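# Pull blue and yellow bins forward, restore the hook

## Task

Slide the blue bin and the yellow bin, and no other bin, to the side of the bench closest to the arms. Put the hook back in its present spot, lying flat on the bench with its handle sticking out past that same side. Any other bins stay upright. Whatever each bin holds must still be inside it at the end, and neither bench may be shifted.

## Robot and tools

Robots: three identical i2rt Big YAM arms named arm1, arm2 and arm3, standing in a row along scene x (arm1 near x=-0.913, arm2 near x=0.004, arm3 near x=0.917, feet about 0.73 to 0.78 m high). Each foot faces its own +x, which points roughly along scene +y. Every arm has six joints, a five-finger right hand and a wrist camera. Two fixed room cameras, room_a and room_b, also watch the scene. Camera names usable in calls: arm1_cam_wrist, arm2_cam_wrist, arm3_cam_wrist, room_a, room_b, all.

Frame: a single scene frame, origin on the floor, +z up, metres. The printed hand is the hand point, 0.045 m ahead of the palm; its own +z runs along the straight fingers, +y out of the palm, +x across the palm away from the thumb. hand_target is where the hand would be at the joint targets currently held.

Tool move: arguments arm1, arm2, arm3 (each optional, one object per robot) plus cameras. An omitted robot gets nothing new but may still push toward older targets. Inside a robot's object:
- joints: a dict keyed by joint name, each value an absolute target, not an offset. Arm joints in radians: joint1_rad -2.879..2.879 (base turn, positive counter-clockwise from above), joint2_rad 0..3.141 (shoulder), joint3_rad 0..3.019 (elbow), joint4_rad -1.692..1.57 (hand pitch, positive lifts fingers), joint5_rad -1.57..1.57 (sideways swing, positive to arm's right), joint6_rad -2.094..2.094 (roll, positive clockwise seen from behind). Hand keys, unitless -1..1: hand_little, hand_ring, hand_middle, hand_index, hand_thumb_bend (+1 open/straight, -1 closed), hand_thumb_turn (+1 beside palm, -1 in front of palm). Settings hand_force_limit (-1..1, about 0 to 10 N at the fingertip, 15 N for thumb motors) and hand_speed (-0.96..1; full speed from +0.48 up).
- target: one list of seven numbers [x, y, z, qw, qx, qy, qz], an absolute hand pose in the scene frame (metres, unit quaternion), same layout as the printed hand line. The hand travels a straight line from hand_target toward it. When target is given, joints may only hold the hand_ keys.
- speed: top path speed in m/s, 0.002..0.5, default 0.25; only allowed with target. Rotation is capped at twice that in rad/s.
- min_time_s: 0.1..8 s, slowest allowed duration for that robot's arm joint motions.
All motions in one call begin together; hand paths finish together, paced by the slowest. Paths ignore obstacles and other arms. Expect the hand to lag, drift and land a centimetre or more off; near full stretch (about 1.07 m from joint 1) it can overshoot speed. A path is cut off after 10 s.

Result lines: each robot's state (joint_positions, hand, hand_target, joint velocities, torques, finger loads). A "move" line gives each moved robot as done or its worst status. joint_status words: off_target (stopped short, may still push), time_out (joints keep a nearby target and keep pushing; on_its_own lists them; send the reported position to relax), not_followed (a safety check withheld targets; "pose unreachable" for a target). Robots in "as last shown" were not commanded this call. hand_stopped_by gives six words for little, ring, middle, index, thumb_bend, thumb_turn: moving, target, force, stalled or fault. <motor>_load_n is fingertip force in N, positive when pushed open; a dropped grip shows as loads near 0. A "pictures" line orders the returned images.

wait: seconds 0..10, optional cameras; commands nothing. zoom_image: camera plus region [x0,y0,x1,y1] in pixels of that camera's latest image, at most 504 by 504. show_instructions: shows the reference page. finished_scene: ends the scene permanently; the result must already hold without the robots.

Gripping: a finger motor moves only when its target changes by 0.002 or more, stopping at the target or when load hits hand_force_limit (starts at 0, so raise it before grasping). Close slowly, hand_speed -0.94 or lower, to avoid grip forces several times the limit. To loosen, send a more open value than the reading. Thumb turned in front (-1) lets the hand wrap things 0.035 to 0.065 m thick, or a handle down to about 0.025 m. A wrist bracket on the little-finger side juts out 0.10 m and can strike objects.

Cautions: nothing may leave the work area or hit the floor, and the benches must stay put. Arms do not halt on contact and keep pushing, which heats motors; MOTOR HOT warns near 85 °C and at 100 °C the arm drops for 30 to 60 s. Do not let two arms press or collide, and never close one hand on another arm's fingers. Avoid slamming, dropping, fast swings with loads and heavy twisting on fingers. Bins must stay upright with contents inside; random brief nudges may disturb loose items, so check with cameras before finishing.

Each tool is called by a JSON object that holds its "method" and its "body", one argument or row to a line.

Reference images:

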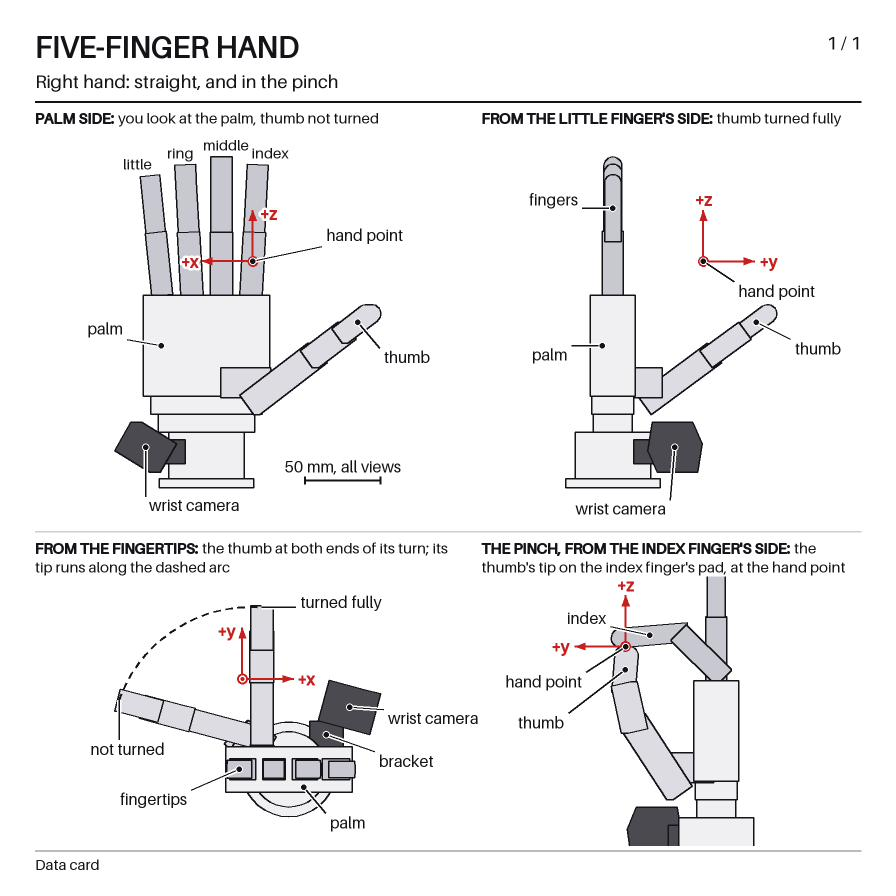

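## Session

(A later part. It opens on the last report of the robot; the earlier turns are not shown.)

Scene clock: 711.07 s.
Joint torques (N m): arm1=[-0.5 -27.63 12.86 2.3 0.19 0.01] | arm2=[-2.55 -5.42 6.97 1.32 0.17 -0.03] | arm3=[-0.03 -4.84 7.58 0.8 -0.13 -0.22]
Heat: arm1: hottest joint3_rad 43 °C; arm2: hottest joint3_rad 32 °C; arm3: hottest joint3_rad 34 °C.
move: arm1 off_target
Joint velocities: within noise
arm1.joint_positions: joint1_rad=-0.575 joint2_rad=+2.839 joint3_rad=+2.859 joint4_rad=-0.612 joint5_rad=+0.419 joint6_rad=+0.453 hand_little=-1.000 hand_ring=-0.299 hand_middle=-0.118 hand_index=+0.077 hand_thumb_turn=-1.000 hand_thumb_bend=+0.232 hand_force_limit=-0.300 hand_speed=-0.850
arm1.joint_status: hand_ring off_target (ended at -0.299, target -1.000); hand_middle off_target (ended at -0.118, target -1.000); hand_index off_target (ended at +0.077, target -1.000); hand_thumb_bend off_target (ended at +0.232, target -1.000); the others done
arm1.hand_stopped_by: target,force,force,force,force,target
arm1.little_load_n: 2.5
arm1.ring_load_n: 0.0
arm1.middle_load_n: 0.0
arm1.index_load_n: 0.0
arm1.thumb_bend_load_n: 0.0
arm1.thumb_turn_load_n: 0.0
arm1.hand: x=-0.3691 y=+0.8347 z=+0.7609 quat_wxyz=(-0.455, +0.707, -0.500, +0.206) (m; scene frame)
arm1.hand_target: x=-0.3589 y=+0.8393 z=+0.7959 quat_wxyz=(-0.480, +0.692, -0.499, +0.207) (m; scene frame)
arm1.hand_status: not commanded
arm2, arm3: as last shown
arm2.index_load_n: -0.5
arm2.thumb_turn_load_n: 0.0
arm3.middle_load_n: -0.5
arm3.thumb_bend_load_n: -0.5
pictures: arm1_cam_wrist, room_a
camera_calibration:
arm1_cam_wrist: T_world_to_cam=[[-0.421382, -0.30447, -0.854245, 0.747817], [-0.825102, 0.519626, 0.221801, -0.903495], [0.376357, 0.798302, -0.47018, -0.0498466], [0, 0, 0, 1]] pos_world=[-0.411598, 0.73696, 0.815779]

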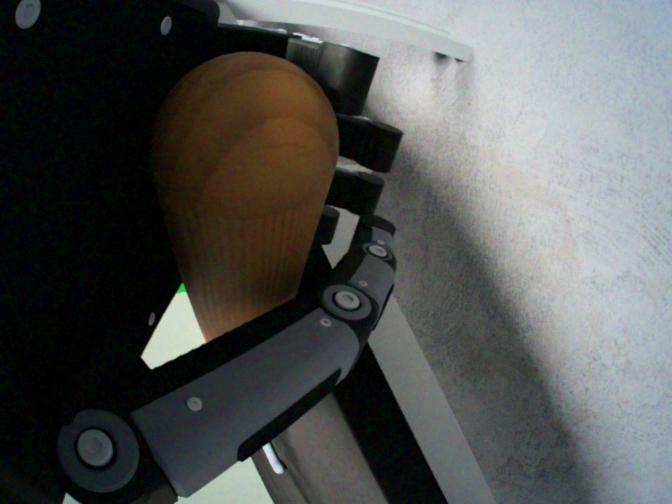

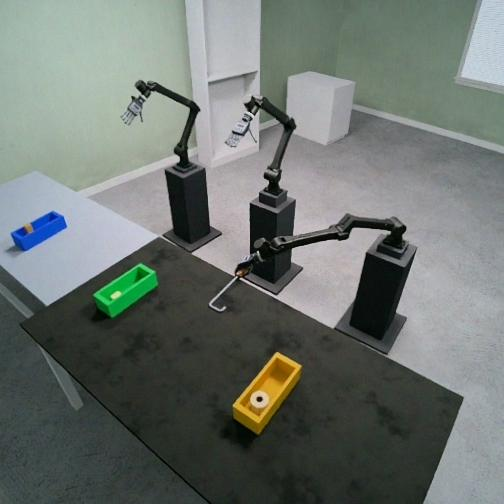

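{"method": "move", "body": {
  "arm1": {"joints":{"hand_thumb_bend":-0.98,"hand_index":-0.98,"hand_middle":-0.98,"hand_ring":-0.98,"hand_force_limit":0.0,"hand_speed":-0.85}},
  "cameras": ["arm1_cam_wrist","room_a"]
}}

{"method": "zoom_image", "body": {
  "camera": "room_a",
  "region": [195, 215, 325, 315]
}}

Scene clock: 718.73 s.
Joint torques (N m): arm1=[-0.26 -27.63 12.88 2.32 0.18 0] | arm2=[-2.37 -5.89 6.93 1.11 0.13 -0.05] | arm3=[-0.32 -4.66 7.57 0.7 -0.19 -0.19]
Heat: arm1: hottest joint3_rad 42 °C; arm2: hottest joint3_rad 32 °C; arm3: hottest joint3_rad 34 °C.
move: arm1 off_target
Joint velocities: within noise
arm1.joint_positions: joint1_rad=-0.575 joint2_rad=+2.840 joint3_rad=+2.859 joint4_rad=-0.614 joint5_rad=+0.419 joint6_rad=+0.453 hand_little=-1.000 hand_ring=-0.950 hand_middle=-0.252 hand_index=-0.282 hand_thumb_turn=-1.000 hand_thumb_bend=+0.153 hand_force_limit=+0.000 hand_speed=-0.850
arm1.joint_status: hand_ring off_target (ended at -0.950, target -0.980); hand_middle off_target (ended at -0.252, target -0.980); hand_index off_target (ended at -0.282, target -0.980); hand_thumb_bend off_target (ended at +0.153, target -0.980); the others done
arm1.hand_stopped_by: target,force,force,force,force,target
arm1.little_load_n: 0.0
arm1.ring_load_n: 5.0
arm1.middle_load_n: 9.0
arm1.index_load_n: 5.5
arm1.thumb_bend_load_n: 9.0
arm1.thumb_turn_load_n: -1.5
arm1.hand: x=-0.3693 y=+0.8344 z=+0.7598 quat_wxyz=(-0.454, +0.708, -0.500, +0.206) (m; scene frame)
arm1.hand_target: x=-0.3589 y=+0.8393 z=+0.7960 quat_wxyz=(-0.480, +0.692, -0.499, +0.207) (m; scene frame)
arm1.hand_status: not commanded
arm2.joint_positions: joint1_rad=+0.009 joint2_rad=+1.014 joint3_rad=+1.603 joint4_rad=-1.188 joint5_rad=-0.002 joint6_rad=-0.008 hand_little=+1.000 hand_ring=+1.000 hand_middle=+1.000 hand_index=+1.000 hand_thumb_turn=+1.000 hand_thumb_bend=+1.000 hand_force_limit=+0.000 hand_speed=-0.800
arm2.joint_status: not commanded
arm2.hand_stopped_by: target,target,target,target,target,target
arm2.little_load_n: 0.0
arm2.ring_load_n: 0.0
arm2.middle_load_n: 0.0
arm2.index_load_n: 0.0
arm2.thumb_bend_load_n: 0.0
arm2.thumb_turn_load_n: 0.0
arm2.hand: x=-0.0359 y=+0.3685 z=+1.2840 quat_wxyz=(-0.471, +0.882, +0.014, -0.002) (m; scene frame)
arm2.hand_target: x=-0.0324 y=+0.3616 z=+1.2854 quat_wxyz=(-0.470, +0.882, +0.006, +0.000) (m; scene frame)
arm2.hand_status: not commanded
arm3: as last shown
arm3.middle_load_n: 0.0
arm3.index_load_n: 0.5
arm3.thumb_bend_load_n: 0.0
pictures: arm1_cam_wrist, room_a
camera_calibration:
arm1_cam_wrist: T_world_to_cam=[[-0.422401, -0.306141, -0.853144, 0.746825], [-0.824854, 0.520025, 0.221789, -0.903539], [0.375758, 0.797403, -0.472181, -0.0479894], [0, 0, 0, 1]] pos_world=[-0.411796, 0.736764, 0.814884]

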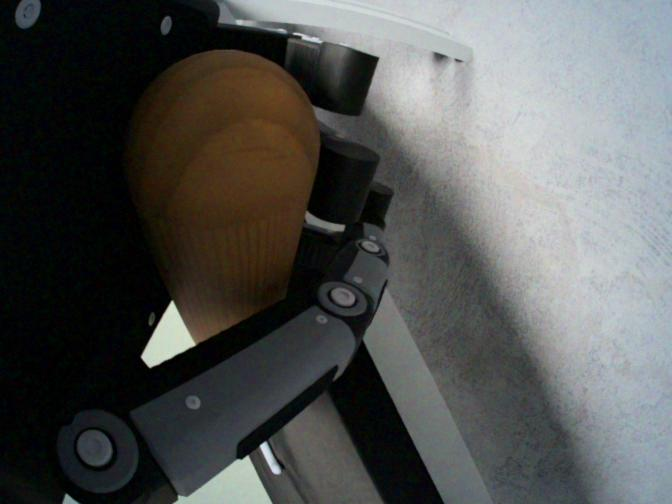

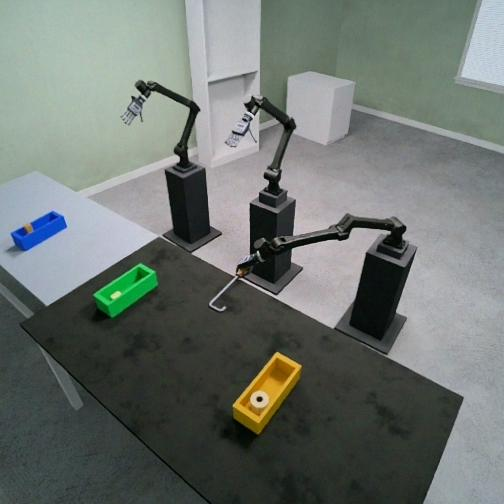

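Scaled by 3.877 from the camera's 504x504 image, which has a finer 720x720 frame.

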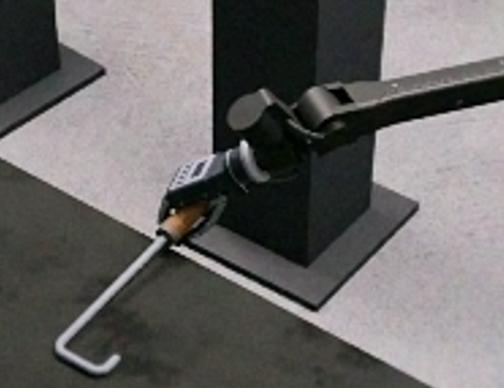

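{"method": "move", "body": {
  "arm1": {"target":[-0.40,0.80,0.92,-0.4746,0.694,-0.5002,0.2073],"speed":0.1},
  "cameras": ["arm1_cam_wrist","room_a","room_b"]
}}

{"method": "zoom_image", "body": {
  "camera": "room_a",
  "region": [185, 205, 325, 315]
}}

Scene clock: 726.87 s.
Joint torques (N m): arm1=[0.85 -30.45 8.28 3.73 0.26 0.25] | arm2=[-2.14 -6.12 7.2 1.11 0.2 0.03] | arm3=[-0.73 -5.19 7.71 0.75 -0.15 -0.29]
Heat: arm1: hottest joint3_rad 42 °C; arm2: hottest joint3_rad 32 °C; arm3: hottest joint3_rad 34 °C.
move: arm1 off_target
Joint velocities: within noise
arm1.joint_positions: joint1_rad=-0.574 joint2_rad=+2.469 joint3_rad=+2.423 joint4_rad=-0.596 joint5_rad=+0.433 joint6_rad=+0.441 hand_little=-1.000 hand_ring=-0.950 hand_middle=-0.252 hand_index=-0.282 hand_thumb_turn=-1.000 hand_thumb_bend=+0.153 hand_force_limit=+0.000 hand_speed=-0.850
arm1.joint_status: not commanded
arm1.hand_stopped_by: target,force,force,force,force,target
arm1.little_load_n: 0.0
arm1.ring_load_n: 2.5
arm1.middle_load_n: 9.0
arm1.index_load_n: 6.5
arm1.thumb_bend_load_n: 9.0
arm1.thumb_turn_load_n: -0.5
arm1.hand: x=-0.3960 y=+0.7868 z=+0.8597 quat_wxyz=(-0.431, +0.720, -0.499, +0.216) (m; scene frame)
arm1.hand_target: x=-0.4010 y=+0.7982 z=+0.9198 quat_wxyz=(-0.474, +0.695, -0.500, +0.207) (m; scene frame)
arm1.hand_status: off_target (0.062 m and 5.9 deg from the pose sent, 0.167 m and 2.9 deg at the start)
arm2: as last shown
arm2.thumb_bend_load_n: -0.5
arm3.joint_positions: joint1_rad=-0.008 joint2_rad=+0.997 joint3_rad=+1.608 joint4_rad=-1.190 joint5_rad=+0.003 joint6_rad=-1.290 hand_little=+1.000 hand_ring=+1.000 hand_middle=+1.000 hand_index=+1.000 hand_thumb_turn=+1.000 hand_thumb_bend=+1.000 hand_force_limit=+0.000 hand_speed=-0.800
arm3.joint_status: not commanded
arm3.hand_stopped_by: target,target,target,target,target,target
arm3.little_load_n: 0.0
arm3.ring_load_n: 0.0
arm3.middle_load_n: 0.0
arm3.index_load_n: 0.0
arm3.thumb_bend_load_n: 0.0
arm3.thumb_turn_load_n: 0.0
arm3.hand: x=+0.9987 y=+0.3855 z=+1.2469 quat_wxyz=(-0.366, +0.725, +0.500, +0.300) (m; scene frame)
arm3.hand_target: x=+0.9955 y=+0.3861 z=+1.2398 quat_wxyz=(-0.359, +0.724, +0.510, +0.294) (m; scene frame)
arm3.hand_status: not commanded
pictures: arm1_cam_wrist, room_a, room_b
camera_calibration:
arm1_cam_wrist: T_world_to_cam=[[-0.434211, -0.349763, -0.830137, 0.816077], [-0.819975, 0.535011, 0.203478, -0.917032], [0.372963, 0.769044, -0.519105, 0.108842], [0, 0, 0, 1]] pos_world=[-0.438189, 0.692352, 0.920552]

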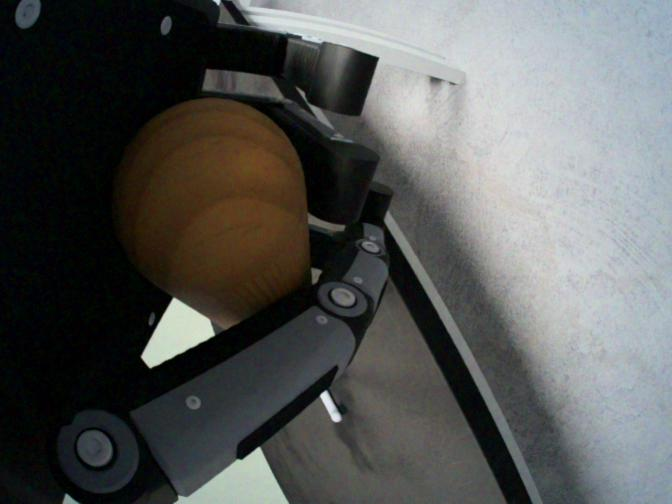

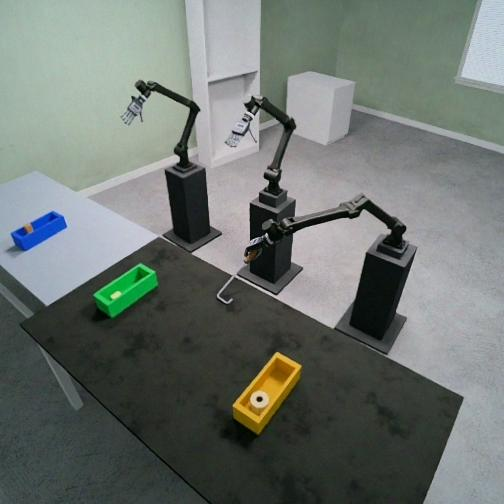

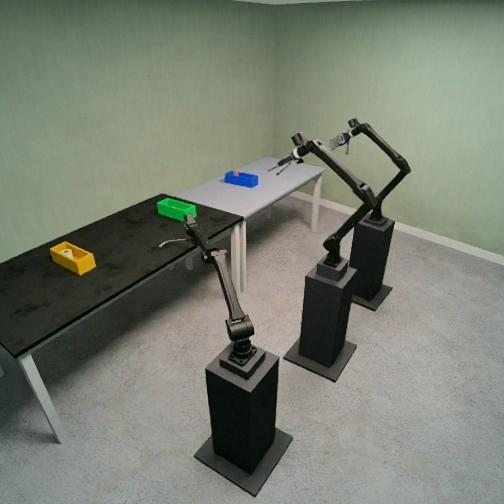

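Scaled by 3.600 from the camera's 504x504 image, which has a finer 720x720 frame.

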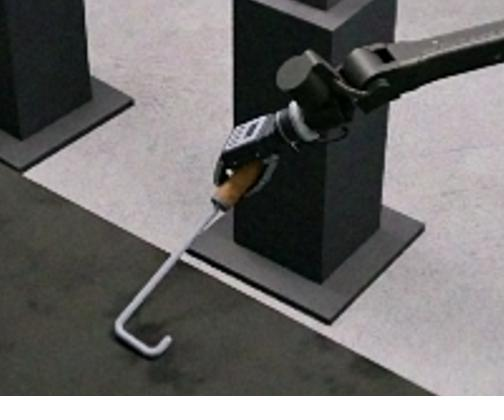

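{"method": "move", "body": {
  "arm1": {"joints":{"hand_thumb_bend":-0.9,"hand_index":-0.9,"hand_middle":-0.9,"hand_ring":-1.0,"hand_force_limit":0.7,"hand_speed":-0.85}},
  "cameras": []
}}

{"method": "move", "body": {
  "arm1": {"target":[-0.46,0.74,1.03,-0.4746,0.694,-0.5002,0.2073],"speed":0.12},
  "cameras": ["arm1_cam_wrist","room_a","room_b"]
}}

{"method": "zoom_image", "body": {
  "camera": "room_a",
  "region": [185, 205, 325, 315]
}}

Scene clock: 753.40 s.
Joint torques (N m): arm1=[0.73 -30.33 8.18 3.71 0.24 0.23] | arm2=[-2.08 -5.77 6.98 1.28 0.16 -0.02] | arm3=[-0.38 -4.89 7.62 0.77 -0.2 -0.24]
Heat: arm1: hottest joint3_rad 40 °C; arm2: hottest joint3_rad 32 °C; arm3: hottest joint3_rad 33 °C.
move: arm1 off_target
Joint velocities: within noise
arm1.joint_positions: joint1_rad=-0.574 joint2_rad=+2.469 joint3_rad=+2.422 joint4_rad=-0.595 joint5_rad=+0.433 joint6_rad=+0.441 hand_little=-1.000 hand_ring=-0.974 hand_middle=-0.252 hand_index=-0.291 hand_thumb_turn=-1.000 hand_thumb_bend=+0.145 hand_force_limit=+0.700 hand_speed=-0.850
arm1.joint_status: hand_ring off_target (ended at -0.974, target -1.000); hand_middle off_target (ended at -0.252, target -0.900); hand_index off_target (ended at -0.291, target -0.900); hand_thumb_bend off_target (ended at +0.145, target -0.900); the others done
arm1.hand_stopped_by: target,force,force,force,force,target
arm1.little_load_n: 0.0
arm1.ring_load_n: 14.5
arm1.middle_load_n: 8.5
arm1.index_load_n: 10.5
arm1.thumb_bend_load_n: 12.5
arm1.thumb_turn_load_n: -0.5
arm1.hand: x=-0.3961 y=+0.7867 z=+0.8601 quat_wxyz=(-0.431, +0.720, -0.499, +0.216) (m; scene frame)
arm1.hand_target: x=-0.4010 y=+0.7982 z=+0.9199 quat_wxyz=(-0.474, +0.695, -0.500, +0.207) (m; scene frame)
arm1.hand_status: not commanded
arm2, arm3: as last shown
arm2.thumb_bend_load_n: 0.0
pictures: none
No camera images: "cameras" was empty.

Scene clock: 755.50 s.
Joint torques (N m): arm1=[0.73 -27.34 8.85 3.14 0.24 0.46] | arm2=[-1.49 -5.71 7.05 1.06 0.2 -0.02] | arm3=[0.15 -4.84 7.61 0.8 -0.12 -0.21]
Heat: arm1: hottest joint3_rad 40 °C; arm2: hottest joint3_rad 32 °C; arm3: hottest joint3_rad 33 °C.
move: arm1 off_target
Joint velocities: within noise
arm1.joint_positions: joint1_rad=-0.545 joint2_rad=+2.150 joint3_rad=+2.143 joint4_rad=-0.637 joint5_rad=+0.456 joint6_rad=+0.431 hand_little=-1.000 hand_ring=-0.974 hand_middle=-0.252 hand_index=-0.291 hand_thumb_turn=-1.000 hand_thumb_bend=+0.146 hand_force_limit=+0.700 hand_speed=-0.850
arm1.joint_status: not commanded
arm1.hand_stopped_by: target,force,force,force,force,target
arm1.little_load_n: 0.0
arm1.ring_load_n: 11.5
arm1.middle_load_n: 8.5
arm1.index_load_n: 11.0
arm1.thumb_bend_load_n: 13.0
arm1.thumb_turn_load_n: 0.5
arm1.hand: x=-0.4535 y=+0.7328 z=+0.9713 quat_wxyz=(-0.431, +0.726, -0.488, +0.222) (m; scene frame)
arm1.hand_target: x=-0.4607 y=+0.7382 z=+1.0295 quat_wxyz=(-0.474, +0.695, -0.500, +0.206) (m; scene frame)
arm1.hand_status: off_target (0.060 m and 6.6 deg from the pose sent, 0.188 m and 5.9 deg at the start; pose on its path clipped on 6 of 63 steps)
arm2, arm3: as last shown
pictures: arm1_cam_wrist, room_a, room_b
camera_calibration:
arm1_cam_wrist: T_world_to_cam=[[-0.416003, -0.3692, -0.831044, 0.888285], [-0.831264, 0.524923, 0.182911, -0.935638], [0.368703, 0.766908, -0.525272, 0.235239], [0, 0, 0, 1]] pos_world=[-0.494966, 0.638686, 1.03291]

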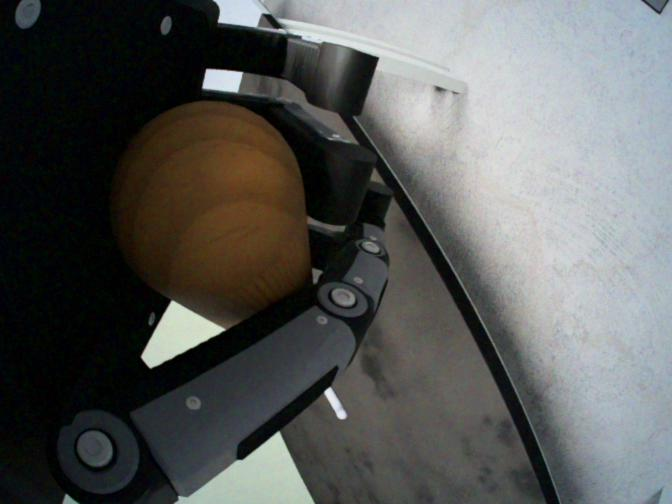

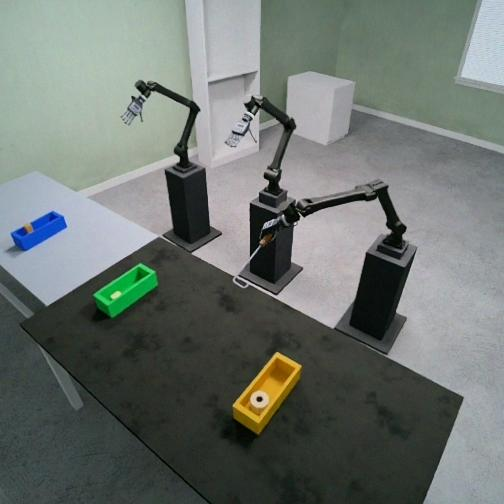

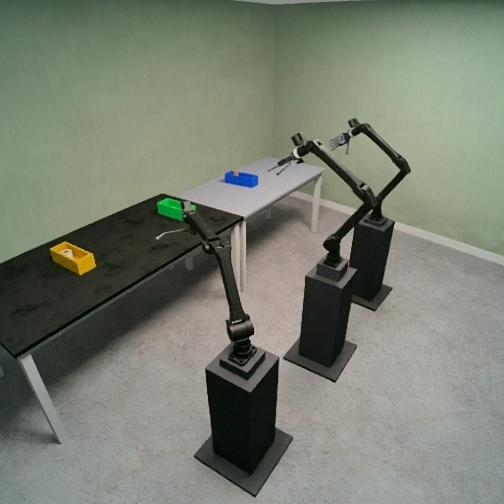

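Scaled by 3.600 from the camera's 504x504 image, which has a finer 720x720 frame.

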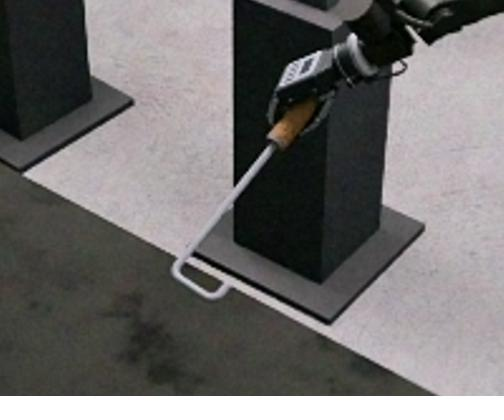

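{"method": "zoom_image", "body": {
  "camera": "room_b",
  "region": [140, 180, 240, 260]
}}

Scaled by 5.040 from the camera's 504x504 image, which has a finer 720x720 frame.

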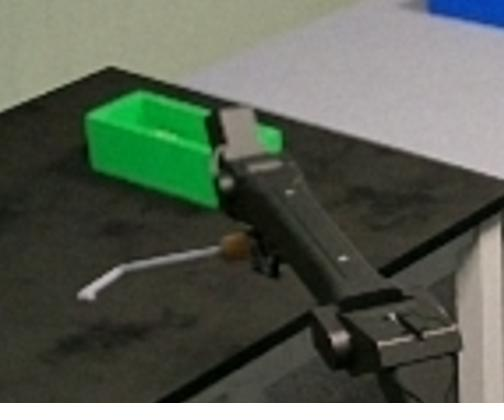

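{"method": "move", "body": {
  "arm1": {"target":[-0.80,0.78,1.10,-0.7273,0.5986,-0.1472,0.302],"speed":0.15},
  "cameras": ["arm1_cam_wrist","room_a","room_b"]
}}

{"method": "zoom_image", "body": {
  "camera": "room_a",
  "region": [230, 235, 370, 375]
}}

{"method": "zoom_image", "body": {
  "camera": "room_b",
  "region": [60, 190, 240, 310]
}}

Scene clock: 831.03 s.
Joint torques (N m): arm1=[0.21 -21.54 8.34 4.7 -0.26 0.37] | arm2=[-1.32 -5.89 7.12 1.01 0.23 0] | arm3=[0.56 -4.72 7.56 0.79 -0.19 -0.23]
Heat: arm1: hottest joint3_rad 39 °C; arm2: hottest joint3_rad 32 °C; arm3: hottest joint3_rad 33 °C.
move: arm1 off_target
Joint velocities: within noise
arm1.joint_positions: joint1_rad=-0.046 joint2_rad=+1.845 joint3_rad=+1.395 joint4_rad=+0.614 joint5_rad=+0.598 joint6_rad=-0.348 hand_little=-1.000 hand_ring=-0.974 hand_middle=-0.252 hand_index=-0.291 hand_thumb_turn=-1.000 hand_thumb_bend=+0.146 hand_force_limit=+0.700 hand_speed=-0.850
arm1.joint_status: not commanded
arm1.hand_stopped_by: target,force,force,force,force,target
arm1.little_load_n: 0.5
arm1.ring_load_n: 14.0
arm1.middle_load_n: 7.5
arm1.index_load_n: 8.5
arm1.thumb_bend_load_n: 14.0
arm1.thumb_turn_load_n: 2.0
arm1.hand: x=-0.7953 y=+0.7833 z=+1.0419 quat_wxyz=(-0.685, +0.642, -0.120, +0.323) (m; scene frame)
arm1.hand_target: x=-0.7997 y=+0.7782 z=+1.0994 quat_wxyz=(-0.727, +0.599, -0.147, +0.302) (m; scene frame)
arm1.hand_status: off_target (0.058 m and 8.0 deg from the pose sent, 0.373 m and 55.1 deg at the start)
arm2, arm3: as last shown
pictures: arm1_cam_wrist, room_a, room_b
camera_calibration:
arm1_cam_wrist: T_world_to_cam=[[0.449673, -0.189364, -0.872889, 1.41464], [-0.876268, 0.0958203, -0.4722, -0.276367], [0.173058, 0.97722, -0.122846, -0.38003], [0, 0, 0, 1]] pos_world=[-0.81253, 0.665736, 1.05764]

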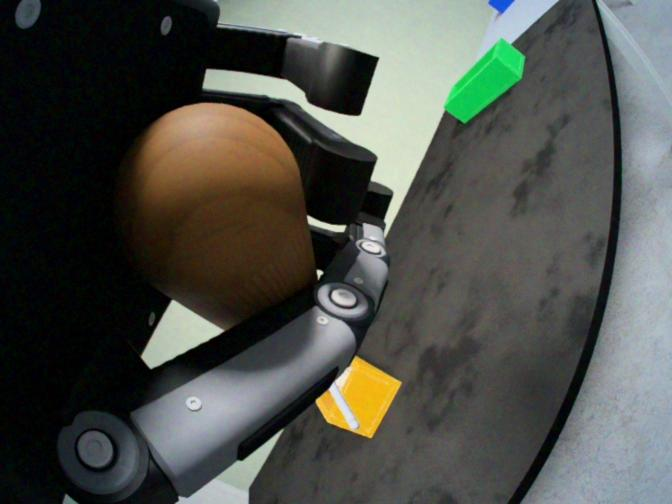

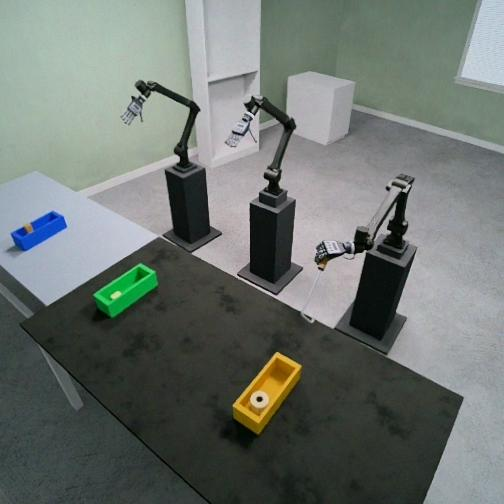

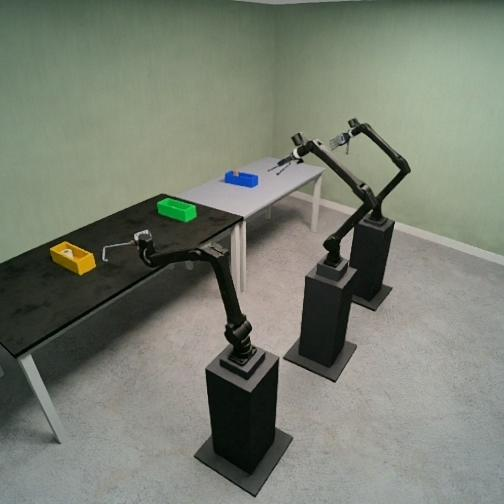

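Scaled by 3.600 from the camera's 504x504 image, which has a finer 720x720 frame.

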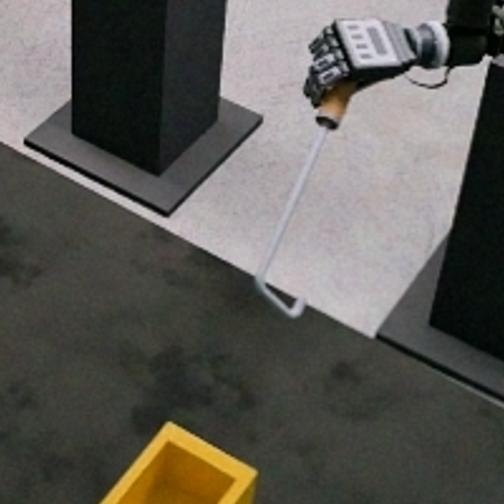

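Scaled by 2.800 from the camera's 504x504 image, which has a finer 720x720 frame.

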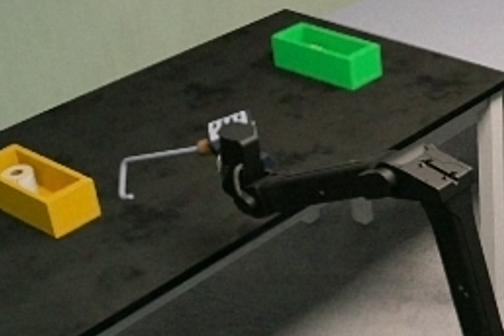

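{"method": "move", "body": {
  "arm1": {"target":[-0.822,0.997,1.075,0.7649,-0.5509,0.1763,-0.284],"speed":0.12},
  "cameras": ["room_a","room_b"]
}}

{"method": "zoom_image", "body": {
  "camera": "room_a",
  "region": [200, 270, 360, 430]
}}

{"method": "zoom_image", "body": {
  "camera": "room_b",
  "region": [30, 180, 210, 300]
}}

Scene clock: 880.40 s.
Joint torques (N m): arm1=[0.56 -25.99 14.74 4.12 -0.22 0.47] | arm2=[-1.49 -5.19 7.13 1.18 0.1 -0.05] | arm3=[-0.32 -4.48 7.45 0.77 -0.16 -0.22]
Heat: arm1: hottest joint3_rad 38 °C; arm2: hottest joint3_rad 32 °C; arm3: hottest joint3_rad 33 °C.
move: arm1 off_target
Joint velocities: within noise
arm1.joint_positions: joint1_rad=-0.028 joint2_rad=+2.410 joint3_rad=+1.912 joint4_rad=+0.734 joint5_rad=+0.625 joint6_rad=-0.341 hand_little=-1.000 hand_ring=-0.974 hand_middle=-0.252 hand_index=-0.291 hand_thumb_turn=-1.000 hand_thumb_bend=+0.146 hand_force_limit=+0.700 hand_speed=-0.850
arm1.joint_status: not commanded
arm1.hand_stopped_by: target,force,force,force,force,target
arm1.little_load_n: 0.0
arm1.ring_load_n: 15.5
arm1.middle_load_n: 7.0
arm1.index_load_n: 8.5
arm1.thumb_bend_load_n: 14.5
arm1.thumb_turn_load_n: 1.5
arm1.hand: x=-0.8039 y=+0.9363 z=+0.9003 quat_wxyz=(-0.707, +0.617, -0.138, +0.317) (m; scene frame)
arm1.hand_target: x=-0.8150 y=+0.9518 z=+0.9946 quat_wxyz=(-0.765, +0.552, -0.175, +0.282) (m; scene frame)
arm1.hand_status: off_target (0.186 m and 11.6 deg from the pose sent, 0.218 m and 16.0 deg at the start; pose on its path clipped on 86 of 104 steps)
arm2, arm3: as last shown
arm2.thumb_bend_load_n: -0.5
pictures: room_a, room_b

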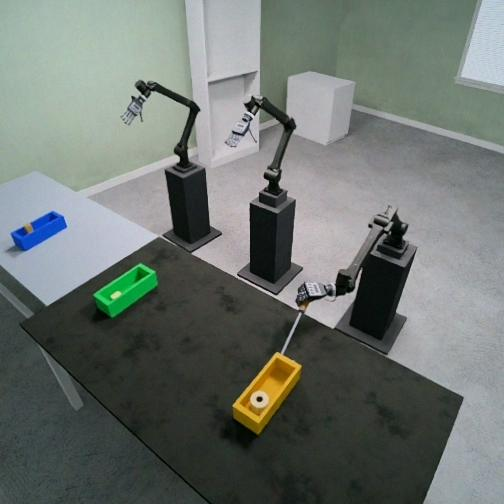

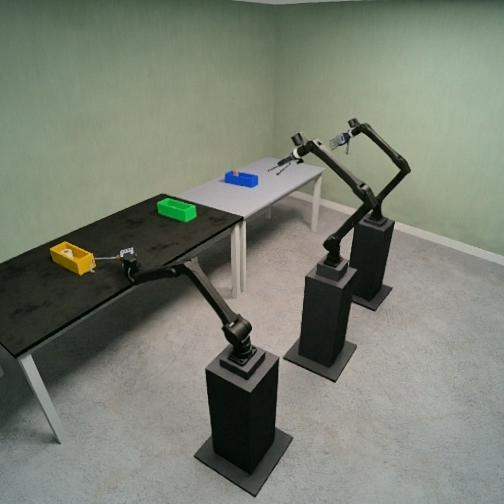

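Scaled by 3.150 from the camera's 504x504 image, which has a finer 720x720 frame.

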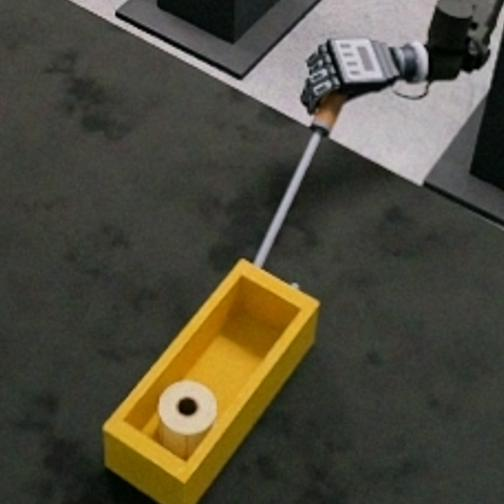

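Scaled by 2.800 from the camera's 504x504 image, which has a finer 720x720 frame.

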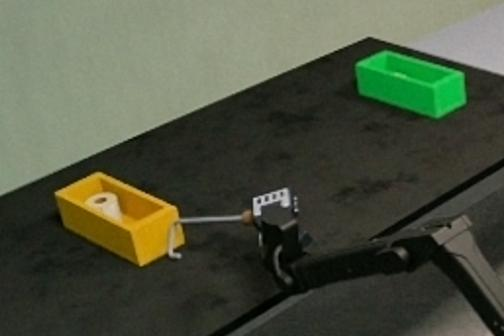

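{"method": "move", "body": {
  "arm1": {"target":[-0.80,0.88,1.10,0.7649,-0.5509,0.1763,-0.284],"speed":0.12},
  "cameras": ["room_b"]
}}

Scene clock: 890.30 s.
Joint torques (N m): arm1=[-0.97 -26.23 9.18 3.38 -0.4 0.51] | arm2=[-2.26 -5.01 7.01 1.43 0.2 0] | arm3=[-0.32 -4.95 7.73 0.72 -0.13 -0.22]
Heat: arm1: hottest joint3_rad 39 °C; arm2: hottest joint3_rad 32 °C; arm3: hottest joint3_rad 33 °C.
move: arm1 off_target
Joint velocities: within noise
arm1.joint_positions: joint1_rad=-0.030 joint2_rad=+2.134 joint3_rad=+1.733 joint4_rad=+0.700 joint5_rad=+0.612 joint6_rad=-0.340 hand_little=-1.000 hand_ring=-0.974 hand_middle=-0.252 hand_index=-0.291 hand_thumb_turn=-1.000 hand_thumb_bend=+0.146 hand_force_limit=+0.700 hand_speed=-0.850
arm1.joint_status: not commanded
arm1.hand_stopped_by: target,force,force,force,force,target
arm1.little_load_n: 0.0
arm1.ring_load_n: 16.5
arm1.middle_load_n: 7.5
arm1.index_load_n: 8.5
arm1.thumb_bend_load_n: 14.5
arm1.thumb_turn_load_n: 2.0
arm1.hand: x=-0.8052 y=+0.8849 z=+1.0304 quat_wxyz=(-0.728, +0.595, -0.144, +0.309) (m; scene frame)
arm1.hand_target: x=-0.8002 y=+0.8775 z=+1.0990 quat_wxyz=(-0.765, +0.551, -0.175, +0.284) (m; scene frame)
arm1.hand_status: off_target (0.070 m and 8.1 deg from the pose sent, 0.208 m and 11.6 deg at the start; pose on its path clipped on 49 of 76 steps)
arm2, arm3: as last shown
arm2.thumb_bend_load_n: 0.0
pictures: room_b

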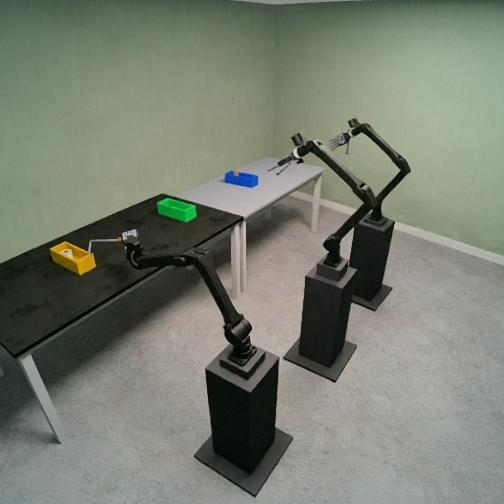

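{"method": "move", "body": {
  "cameras": ["room_a","room_b","arm1_cam_wrist"]
}}

{"method": "zoom_image", "body": {
  "camera": "room_a",
  "region": [220, 270, 340, 390]
}}

{"method": "zoom_image", "body": {
  "camera": "room_b",
  "region": [40, 210, 160, 290]
}}

Scene clock: 913.17 s.
Joint torques (N m): arm1=[-1.03 -26.29 9.13 3.47 -0.41 0.52] | arm2=[-2.14 -5.95 7.05 1.01 0.18 0.01] | arm3=[0.44 -4.78 7.47 0.77 -0.12 -0.22]
Heat: arm1: hottest joint3_rad 39 °C; arm2: hottest joint3_rad 32 °C; arm3: hottest joint3_rad 33 °C.
Joint velocities: within noise
arm1.joint_positions: joint1_rad=-0.030 joint2_rad=+2.134 joint3_rad=+1.733 joint4_rad=+0.700 joint5_rad=+0.612 joint6_rad=-0.340 hand_little=-1.000 hand_ring=-0.974 hand_middle=-0.252 hand_index=-0.291 hand_thumb_turn=-1.000 hand_thumb_bend=+0.146 hand_force_limit=+0.700 hand_speed=-0.850
arm1.joint_status: not commanded
arm1.hand_stopped_by: target,force,force,force,force,target
arm1.little_load_n: 0.0
arm1.ring_load_n: 16.5
arm1.middle_load_n: 7.0
arm1.index_load_n: 8.5
arm1.thumb_bend_load_n: 14.5
arm1.thumb_turn_load_n: 2.5
arm1.hand: x=-0.8052 y=+0.8849 z=+1.0304 quat_wxyz=(-0.728, +0.595, -0.144, +0.309) (m; scene frame)
arm1.hand_target: x=-0.8002 y=+0.8775 z=+1.0990 quat_wxyz=(-0.765, +0.551, -0.175, +0.284) (m; scene frame)
arm1.hand_status: off_target (0.070 m and 8.1 deg from the pose sent, 0.208 m and 11.6 deg at the start; pose on its path clipped on 49 of 76 steps)
arm2.joint_positions: joint1_rad=+0.009 joint2_rad=+1.014 joint3_rad=+1.603 joint4_rad=-1.188 joint5_rad=-0.002 joint6_rad=-0.008 hand_little=+1.000 hand_ring=+1.000 hand_middle=+1.000 hand_index=+1.000 hand_thumb_turn=+1.000 hand_thumb_bend=+1.000 hand_force_limit=+0.000 hand_speed=-0.800
arm2.joint_status: not commanded
arm2.hand_stopped_by: target,target,target,target,target,target
arm2.little_load_n: 0.0
arm2.ring_load_n: 0.0
arm2.middle_load_n: 0.0
arm2.index_load_n: 0.0
arm2.thumb_bend_load_n: -0.5
arm2.thumb_turn_load_n: 0.0
arm2.hand: x=-0.0359 y=+0.3685 z=+1.2840 quat_wxyz=(-0.471, +0.882, +0.014, -0.002) (m; scene frame)
arm2.hand_target: x=-0.0324 y=+0.3616 z=+1.2854 quat_wxyz=(-0.470, +0.882, +0.006, +0.000) (m; scene frame)
arm2.hand_status: not commanded
arm3.joint_positions: joint1_rad=-0.008 joint2_rad=+0.997 joint3_rad=+1.608 joint4_rad=-1.190 joint5_rad=+0.003 joint6_rad=-1.290 hand_little=+1.000 hand_ring=+1.000 hand_middle=+1.000 hand_index=+1.000 hand_thumb_turn=+1.000 hand_thumb_bend=+1.000 hand_force_limit=+0.000 hand_speed=-0.800
arm3.joint_status: not commanded
arm3.hand_stopped_by: target,target,target,target,target,target
arm3.little_load_n: 0.0
arm3.ring_load_n: 0.0
arm3.middle_load_n: 0.0
arm3.index_load_n: 0.0
arm3.thumb_bend_load_n: 0.5
arm3.thumb_turn_load_n: 0.0
arm3.hand: x=+0.9987 y=+0.3855 z=+1.2469 quat_wxyz=(-0.366, +0.725, +0.500, +0.300) (m; scene frame)
arm3.hand_target: x=+0.9955 y=+0.3861 z=+1.2398 quat_wxyz=(-0.359, +0.724, +0.510, +0.294) (m; scene frame)
arm3.hand_status: not commanded
pictures: arm1_cam_wrist, room_a, room_b
camera_calibration:
arm1_cam_wrist: T_world_to_cam=[[0.443067, -0.0636165, -0.894229, 1.33371], [-0.880726, 0.15534, -0.447428, -0.382043], [0.167373, 0.985811, 0.0127974, -0.630903], [0, 0, 0, 1]] pos_world=[-0.821801, 0.766143, 1.02978]

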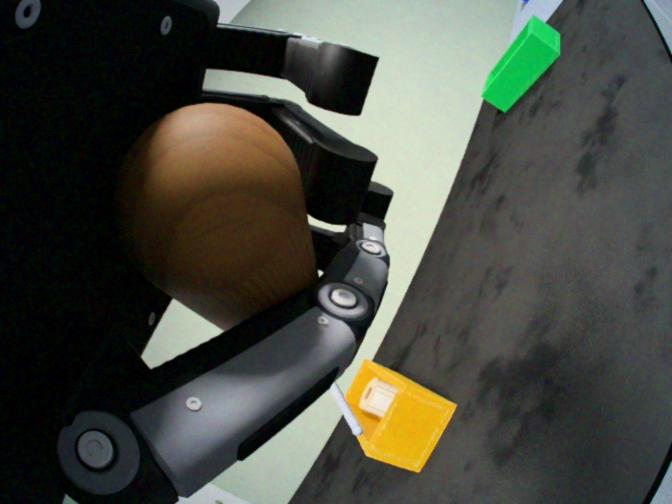

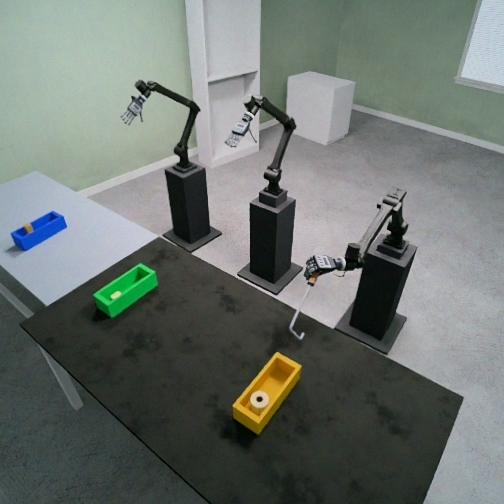

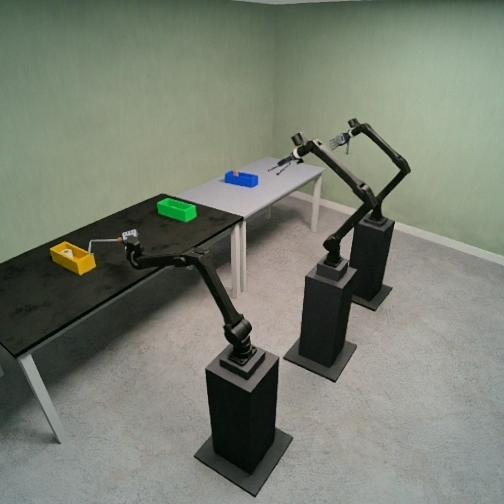

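Scaled by 4.200 from the camera's 504x504 image, which has a finer 720x720 frame.

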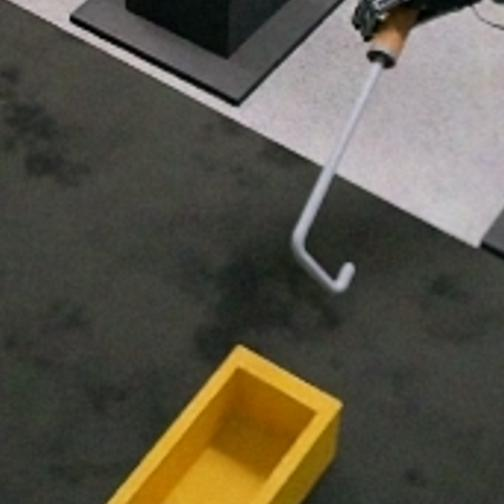

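Scaled by 4.200 from the camera's 504x504 image, which has a finer 720x720 frame.

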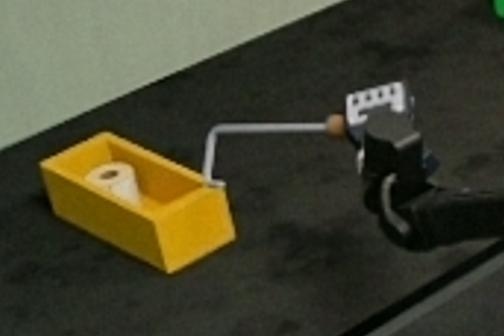

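{"method": "move", "body": {
  "arm1": {"joints":{"joint1_rad":-0.02,"joint2_rad":2.62,"joint3_rad":2.70,"joint4_rad":0.41},"min_time_s":3.5},
  "cameras": ["room_a","room_b","arm1_cam_wrist"]
}}

{"method": "zoom_image", "body": {
  "camera": "room_a",
  "region": [220, 300, 340, 420]
}}

{"method": "zoom_image", "body": {
  "camera": "room_b",
  "region": [40, 210, 160, 290]
}}

Scene clock: 955.80 s.
Joint torques (N m): arm1=[0.62 -29.51 15.83 3.34 -0.39 0.52] | arm2=[-2.02 -5.25 6.95 1.09 0.18 0.02] | arm3=[-0.09 -4.72 7.65 0.76 -0.21 -0.25]
Heat: arm1: hottest joint3_rad 40 °C; arm2: hottest joint3_rad 32 °C; arm3: hottest joint3_rad 33 °C.
move: arm1 time_out
Joint velocities: within noise
arm1.joint_positions: joint1_rad=-0.030 joint2_rad=+2.648 joint3_rad=+2.590 joint4_rad=+0.384 joint5_rad=+0.612 joint6_rad=-0.340 hand_little=-1.000 hand_ring=-0.974 hand_middle=-0.252 hand_index=-0.291 hand_thumb_turn=-1.000 hand_thumb_bend=+0.146 hand_force_limit=+0.700 hand_speed=-0.850
arm1.joint_status: joint3_rad time_out (moved +0.858 of +0.967); the others done
arm1.hand_stopped_by: target,force,force,force,force,target
arm1.little_load_n: 0.0
arm1.ring_load_n: 16.5
arm1.middle_load_n: 7.0
arm1.index_load_n: 8.5
arm1.thumb_bend_load_n: 14.5
arm1.thumb_turn_load_n: 2.0
arm1.on_its_own: joint3_rad reads +2.590 and still pushes toward +2.700 since a time_out; joint6_rad reads -0.340 and still pushes toward -0.287 since a time_out
arm1.hand: x=-0.8043 y=+1.0207 z=+1.0008 quat_wxyz=(-0.736, +0.585, -0.148, +0.307) (m; scene frame)
arm1.hand_target: x=-0.8185 y=+1.0132 z=+1.1051 quat_wxyz=(-0.791, +0.519, -0.181, +0.269) (m; scene frame)
arm1.hand_status: not commanded
arm2, arm3: as last shown
arm2.thumb_bend_load_n: 0.0
arm3.thumb_bend_load_n: 0.0
pictures: arm1_cam_wrist, room_a, room_b
camera_calibration:
arm1_cam_wrist: T_world_to_cam=[[0.443214, -0.0396634, -0.895538, 1.29241], [-0.880691, 0.167036, -0.443264, -0.431611], [0.167168, 0.985153, 0.0391014, -0.790392], [0, 0, 0, 1]] pos_world=[-0.820801, 0.902013, 0.99699]

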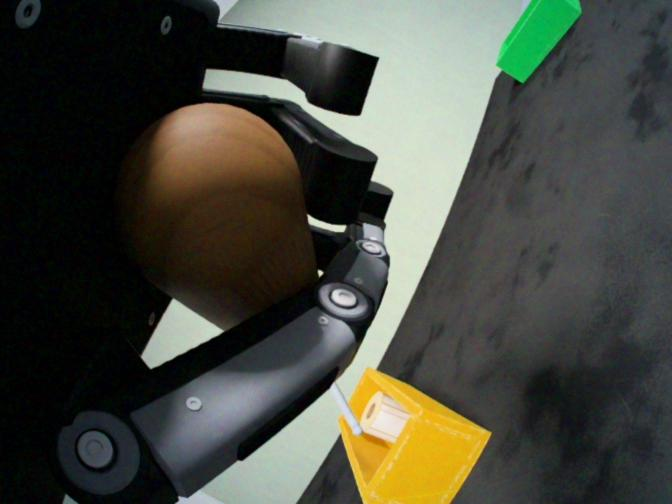

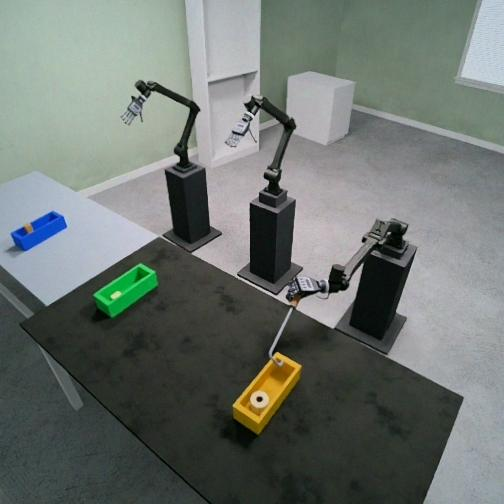

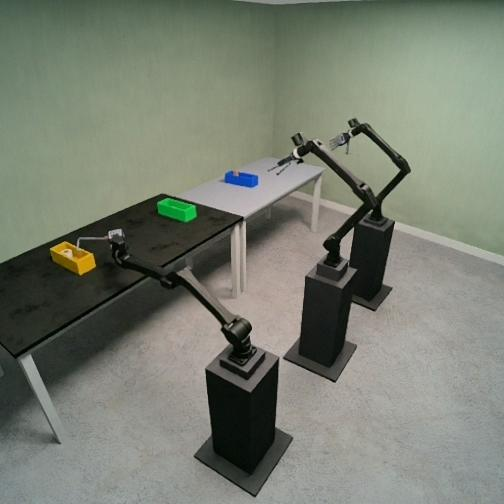

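Scaled by 4.200 from the camera's 504x504 image, which has a finer 720x720 frame.

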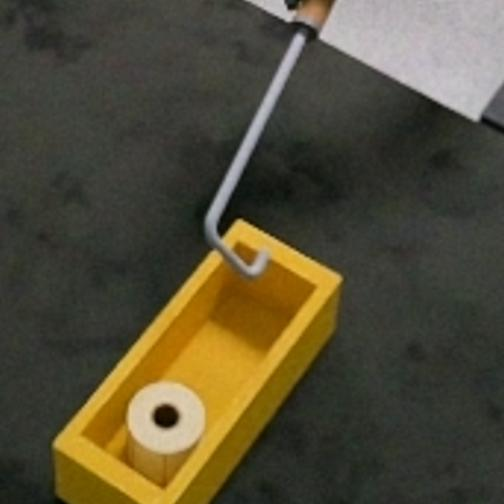

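Scaled by 4.200 from the camera's 504x504 image, which has a finer 720x720 frame.

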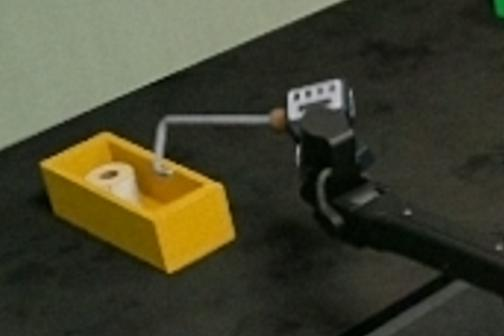

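{"method": "move", "body": {
  "cameras": ["room_a","room_b","arm1_cam_wrist"]
}}

Scene clock: 987.77 s.
Joint torques (N m): arm1=[0.62 -29.45 15.75 3.29 -0.4 0.51] | arm2=[-2.37 -5.19 7.05 0.99 0.14 0.02] | arm3=[0.38 -4.84 7.65 0.72 -0.15 -0.26]
Heat: arm1: hottest joint3_rad 44 °C; arm2: hottest joint3_rad 32 °C; arm3: hottest joint3_rad 33 °C.
Joint velocities: within noise
arm1.joint_positions: joint1_rad=-0.030 joint2_rad=+2.648 joint3_rad=+2.590 joint4_rad=+0.384 joint5_rad=+0.612 joint6_rad=-0.340 hand_little=-1.000 hand_ring=-0.974 hand_middle=-0.252 hand_index=-0.291 hand_thumb_turn=-1.000 hand_thumb_bend=+0.146 hand_force_limit=+0.700 hand_speed=-0.850
arm1.joint_status: joint3_rad time_out (moved +0.858 of +0.967); the others done
arm1.hand_stopped_by: target,force,force,force,force,target
arm1.little_load_n: 0.0
arm1.ring_load_n: 16.5
arm1.middle_load_n: 7.5
arm1.index_load_n: 8.5
arm1.thumb_bend_load_n: 14.0
arm1.thumb_turn_load_n: 2.0
arm1.on_its_own: joint3_rad reads +2.590 and still pushes toward +2.700 since a time_out; joint6_rad reads -0.340 and still pushes toward -0.287 since a time_out
arm1.hand: x=-0.8043 y=+1.0207 z=+1.0008 quat_wxyz=(-0.736, +0.585, -0.148, +0.307) (m; scene frame)
arm1.hand_target: x=-0.8185 y=+1.0132 z=+1.1051 quat_wxyz=(-0.791, +0.519, -0.181, +0.269) (m; scene frame)
arm1.hand_status: not commanded
arm2.joint_positions: joint1_rad=+0.009 joint2_rad=+1.014 joint3_rad=+1.603 joint4_rad=-1.188 joint5_rad=-0.002 joint6_rad=-0.008 hand_little=+1.000 hand_ring=+1.000 hand_middle=+1.000 hand_index=+1.000 hand_thumb_turn=+1.000 hand_thumb_bend=+1.000 hand_force_limit=+0.000 hand_speed=-0.800
arm2.joint_status: not commanded
arm2.hand_stopped_by: target,target,target,target,target,target
arm2.little_load_n: 0.0
arm2.ring_load_n: 0.0
arm2.middle_load_n: 0.0
arm2.index_load_n: 0.0
arm2.thumb_bend_load_n: 0.0
arm2.thumb_turn_load_n: 0.0
arm2.hand: x=-0.0359 y=+0.3685 z=+1.2840 quat_wxyz=(-0.471, +0.882, +0.014, -0.002) (m; scene frame)
arm2.hand_target: x=-0.0324 y=+0.3616 z=+1.2854 quat_wxyz=(-0.470, +0.882, +0.006, +0.000) (m; scene frame)
arm2.hand_status: not commanded
arm3.joint_positions: joint1_rad=-0.008 joint2_rad=+0.997 joint3_rad=+1.608 joint4_rad=-1.190 joint5_rad=+0.003 joint6_rad=-1.290 hand_little=+1.000 hand_ring=+1.000 hand_middle=+1.000 hand_index=+1.000 hand_thumb_turn=+1.000 hand_thumb_bend=+1.000 hand_force_limit=+0.000 hand_speed=-0.800
arm3.joint_status: not commanded
arm3.hand_stopped_by: target,target,target,target,target,target
arm3.little_load_n: 0.0
arm3.ring_load_n: 0.0
arm3.middle_load_n: 0.0
arm3.index_load_n: 0.0
arm3.thumb_bend_load_n: 0.0
arm3.thumb_turn_load_n: 0.0
arm3.hand: x=+0.9987 y=+0.3855 z=+1.2469 quat_wxyz=(-0.366, +0.725, +0.500, +0.300) (m; scene frame)
arm3.hand_target: x=+0.9955 y=+0.3861 z=+1.2398 quat_wxyz=(-0.359, +0.724, +0.510, +0.294) (m; scene frame)
arm3.hand_status: not commanded
pictures: arm1_cam_wrist, room_a, room_b
camera_calibration:
arm1_cam_wrist: T_world_to_cam=[[0.443214, -0.0396634, -0.895538, 1.29241], [-0.880691, 0.167036, -0.443264, -0.431611], [0.167168, 0.985153, 0.0391014, -0.790392], [0, 0, 0, 1]] pos_world=[-0.820801, 0.902013, 0.99699]

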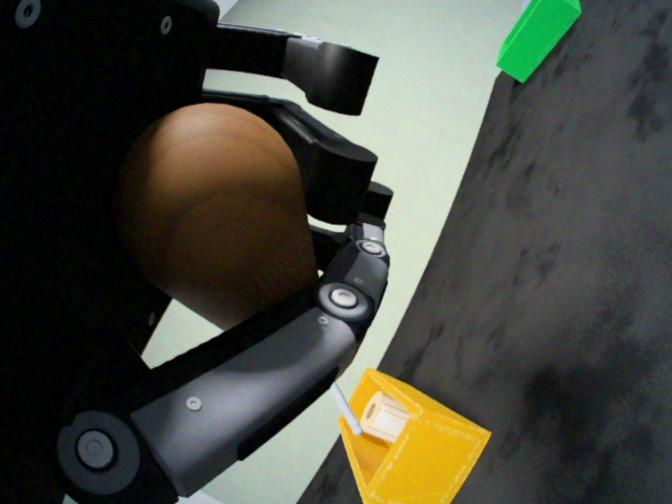

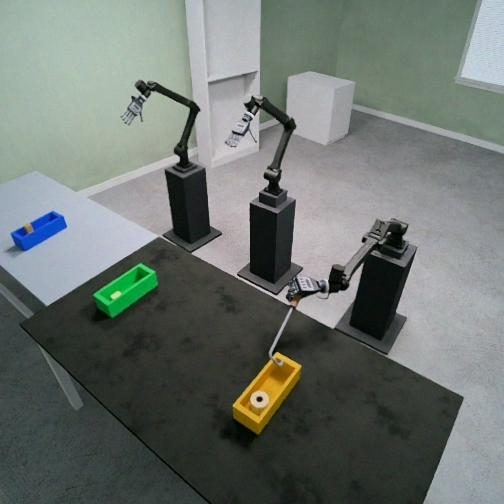

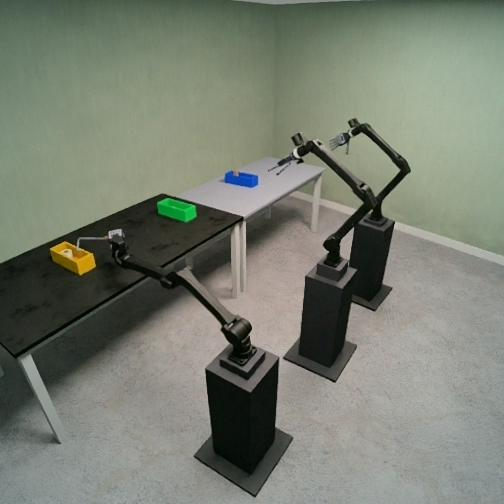

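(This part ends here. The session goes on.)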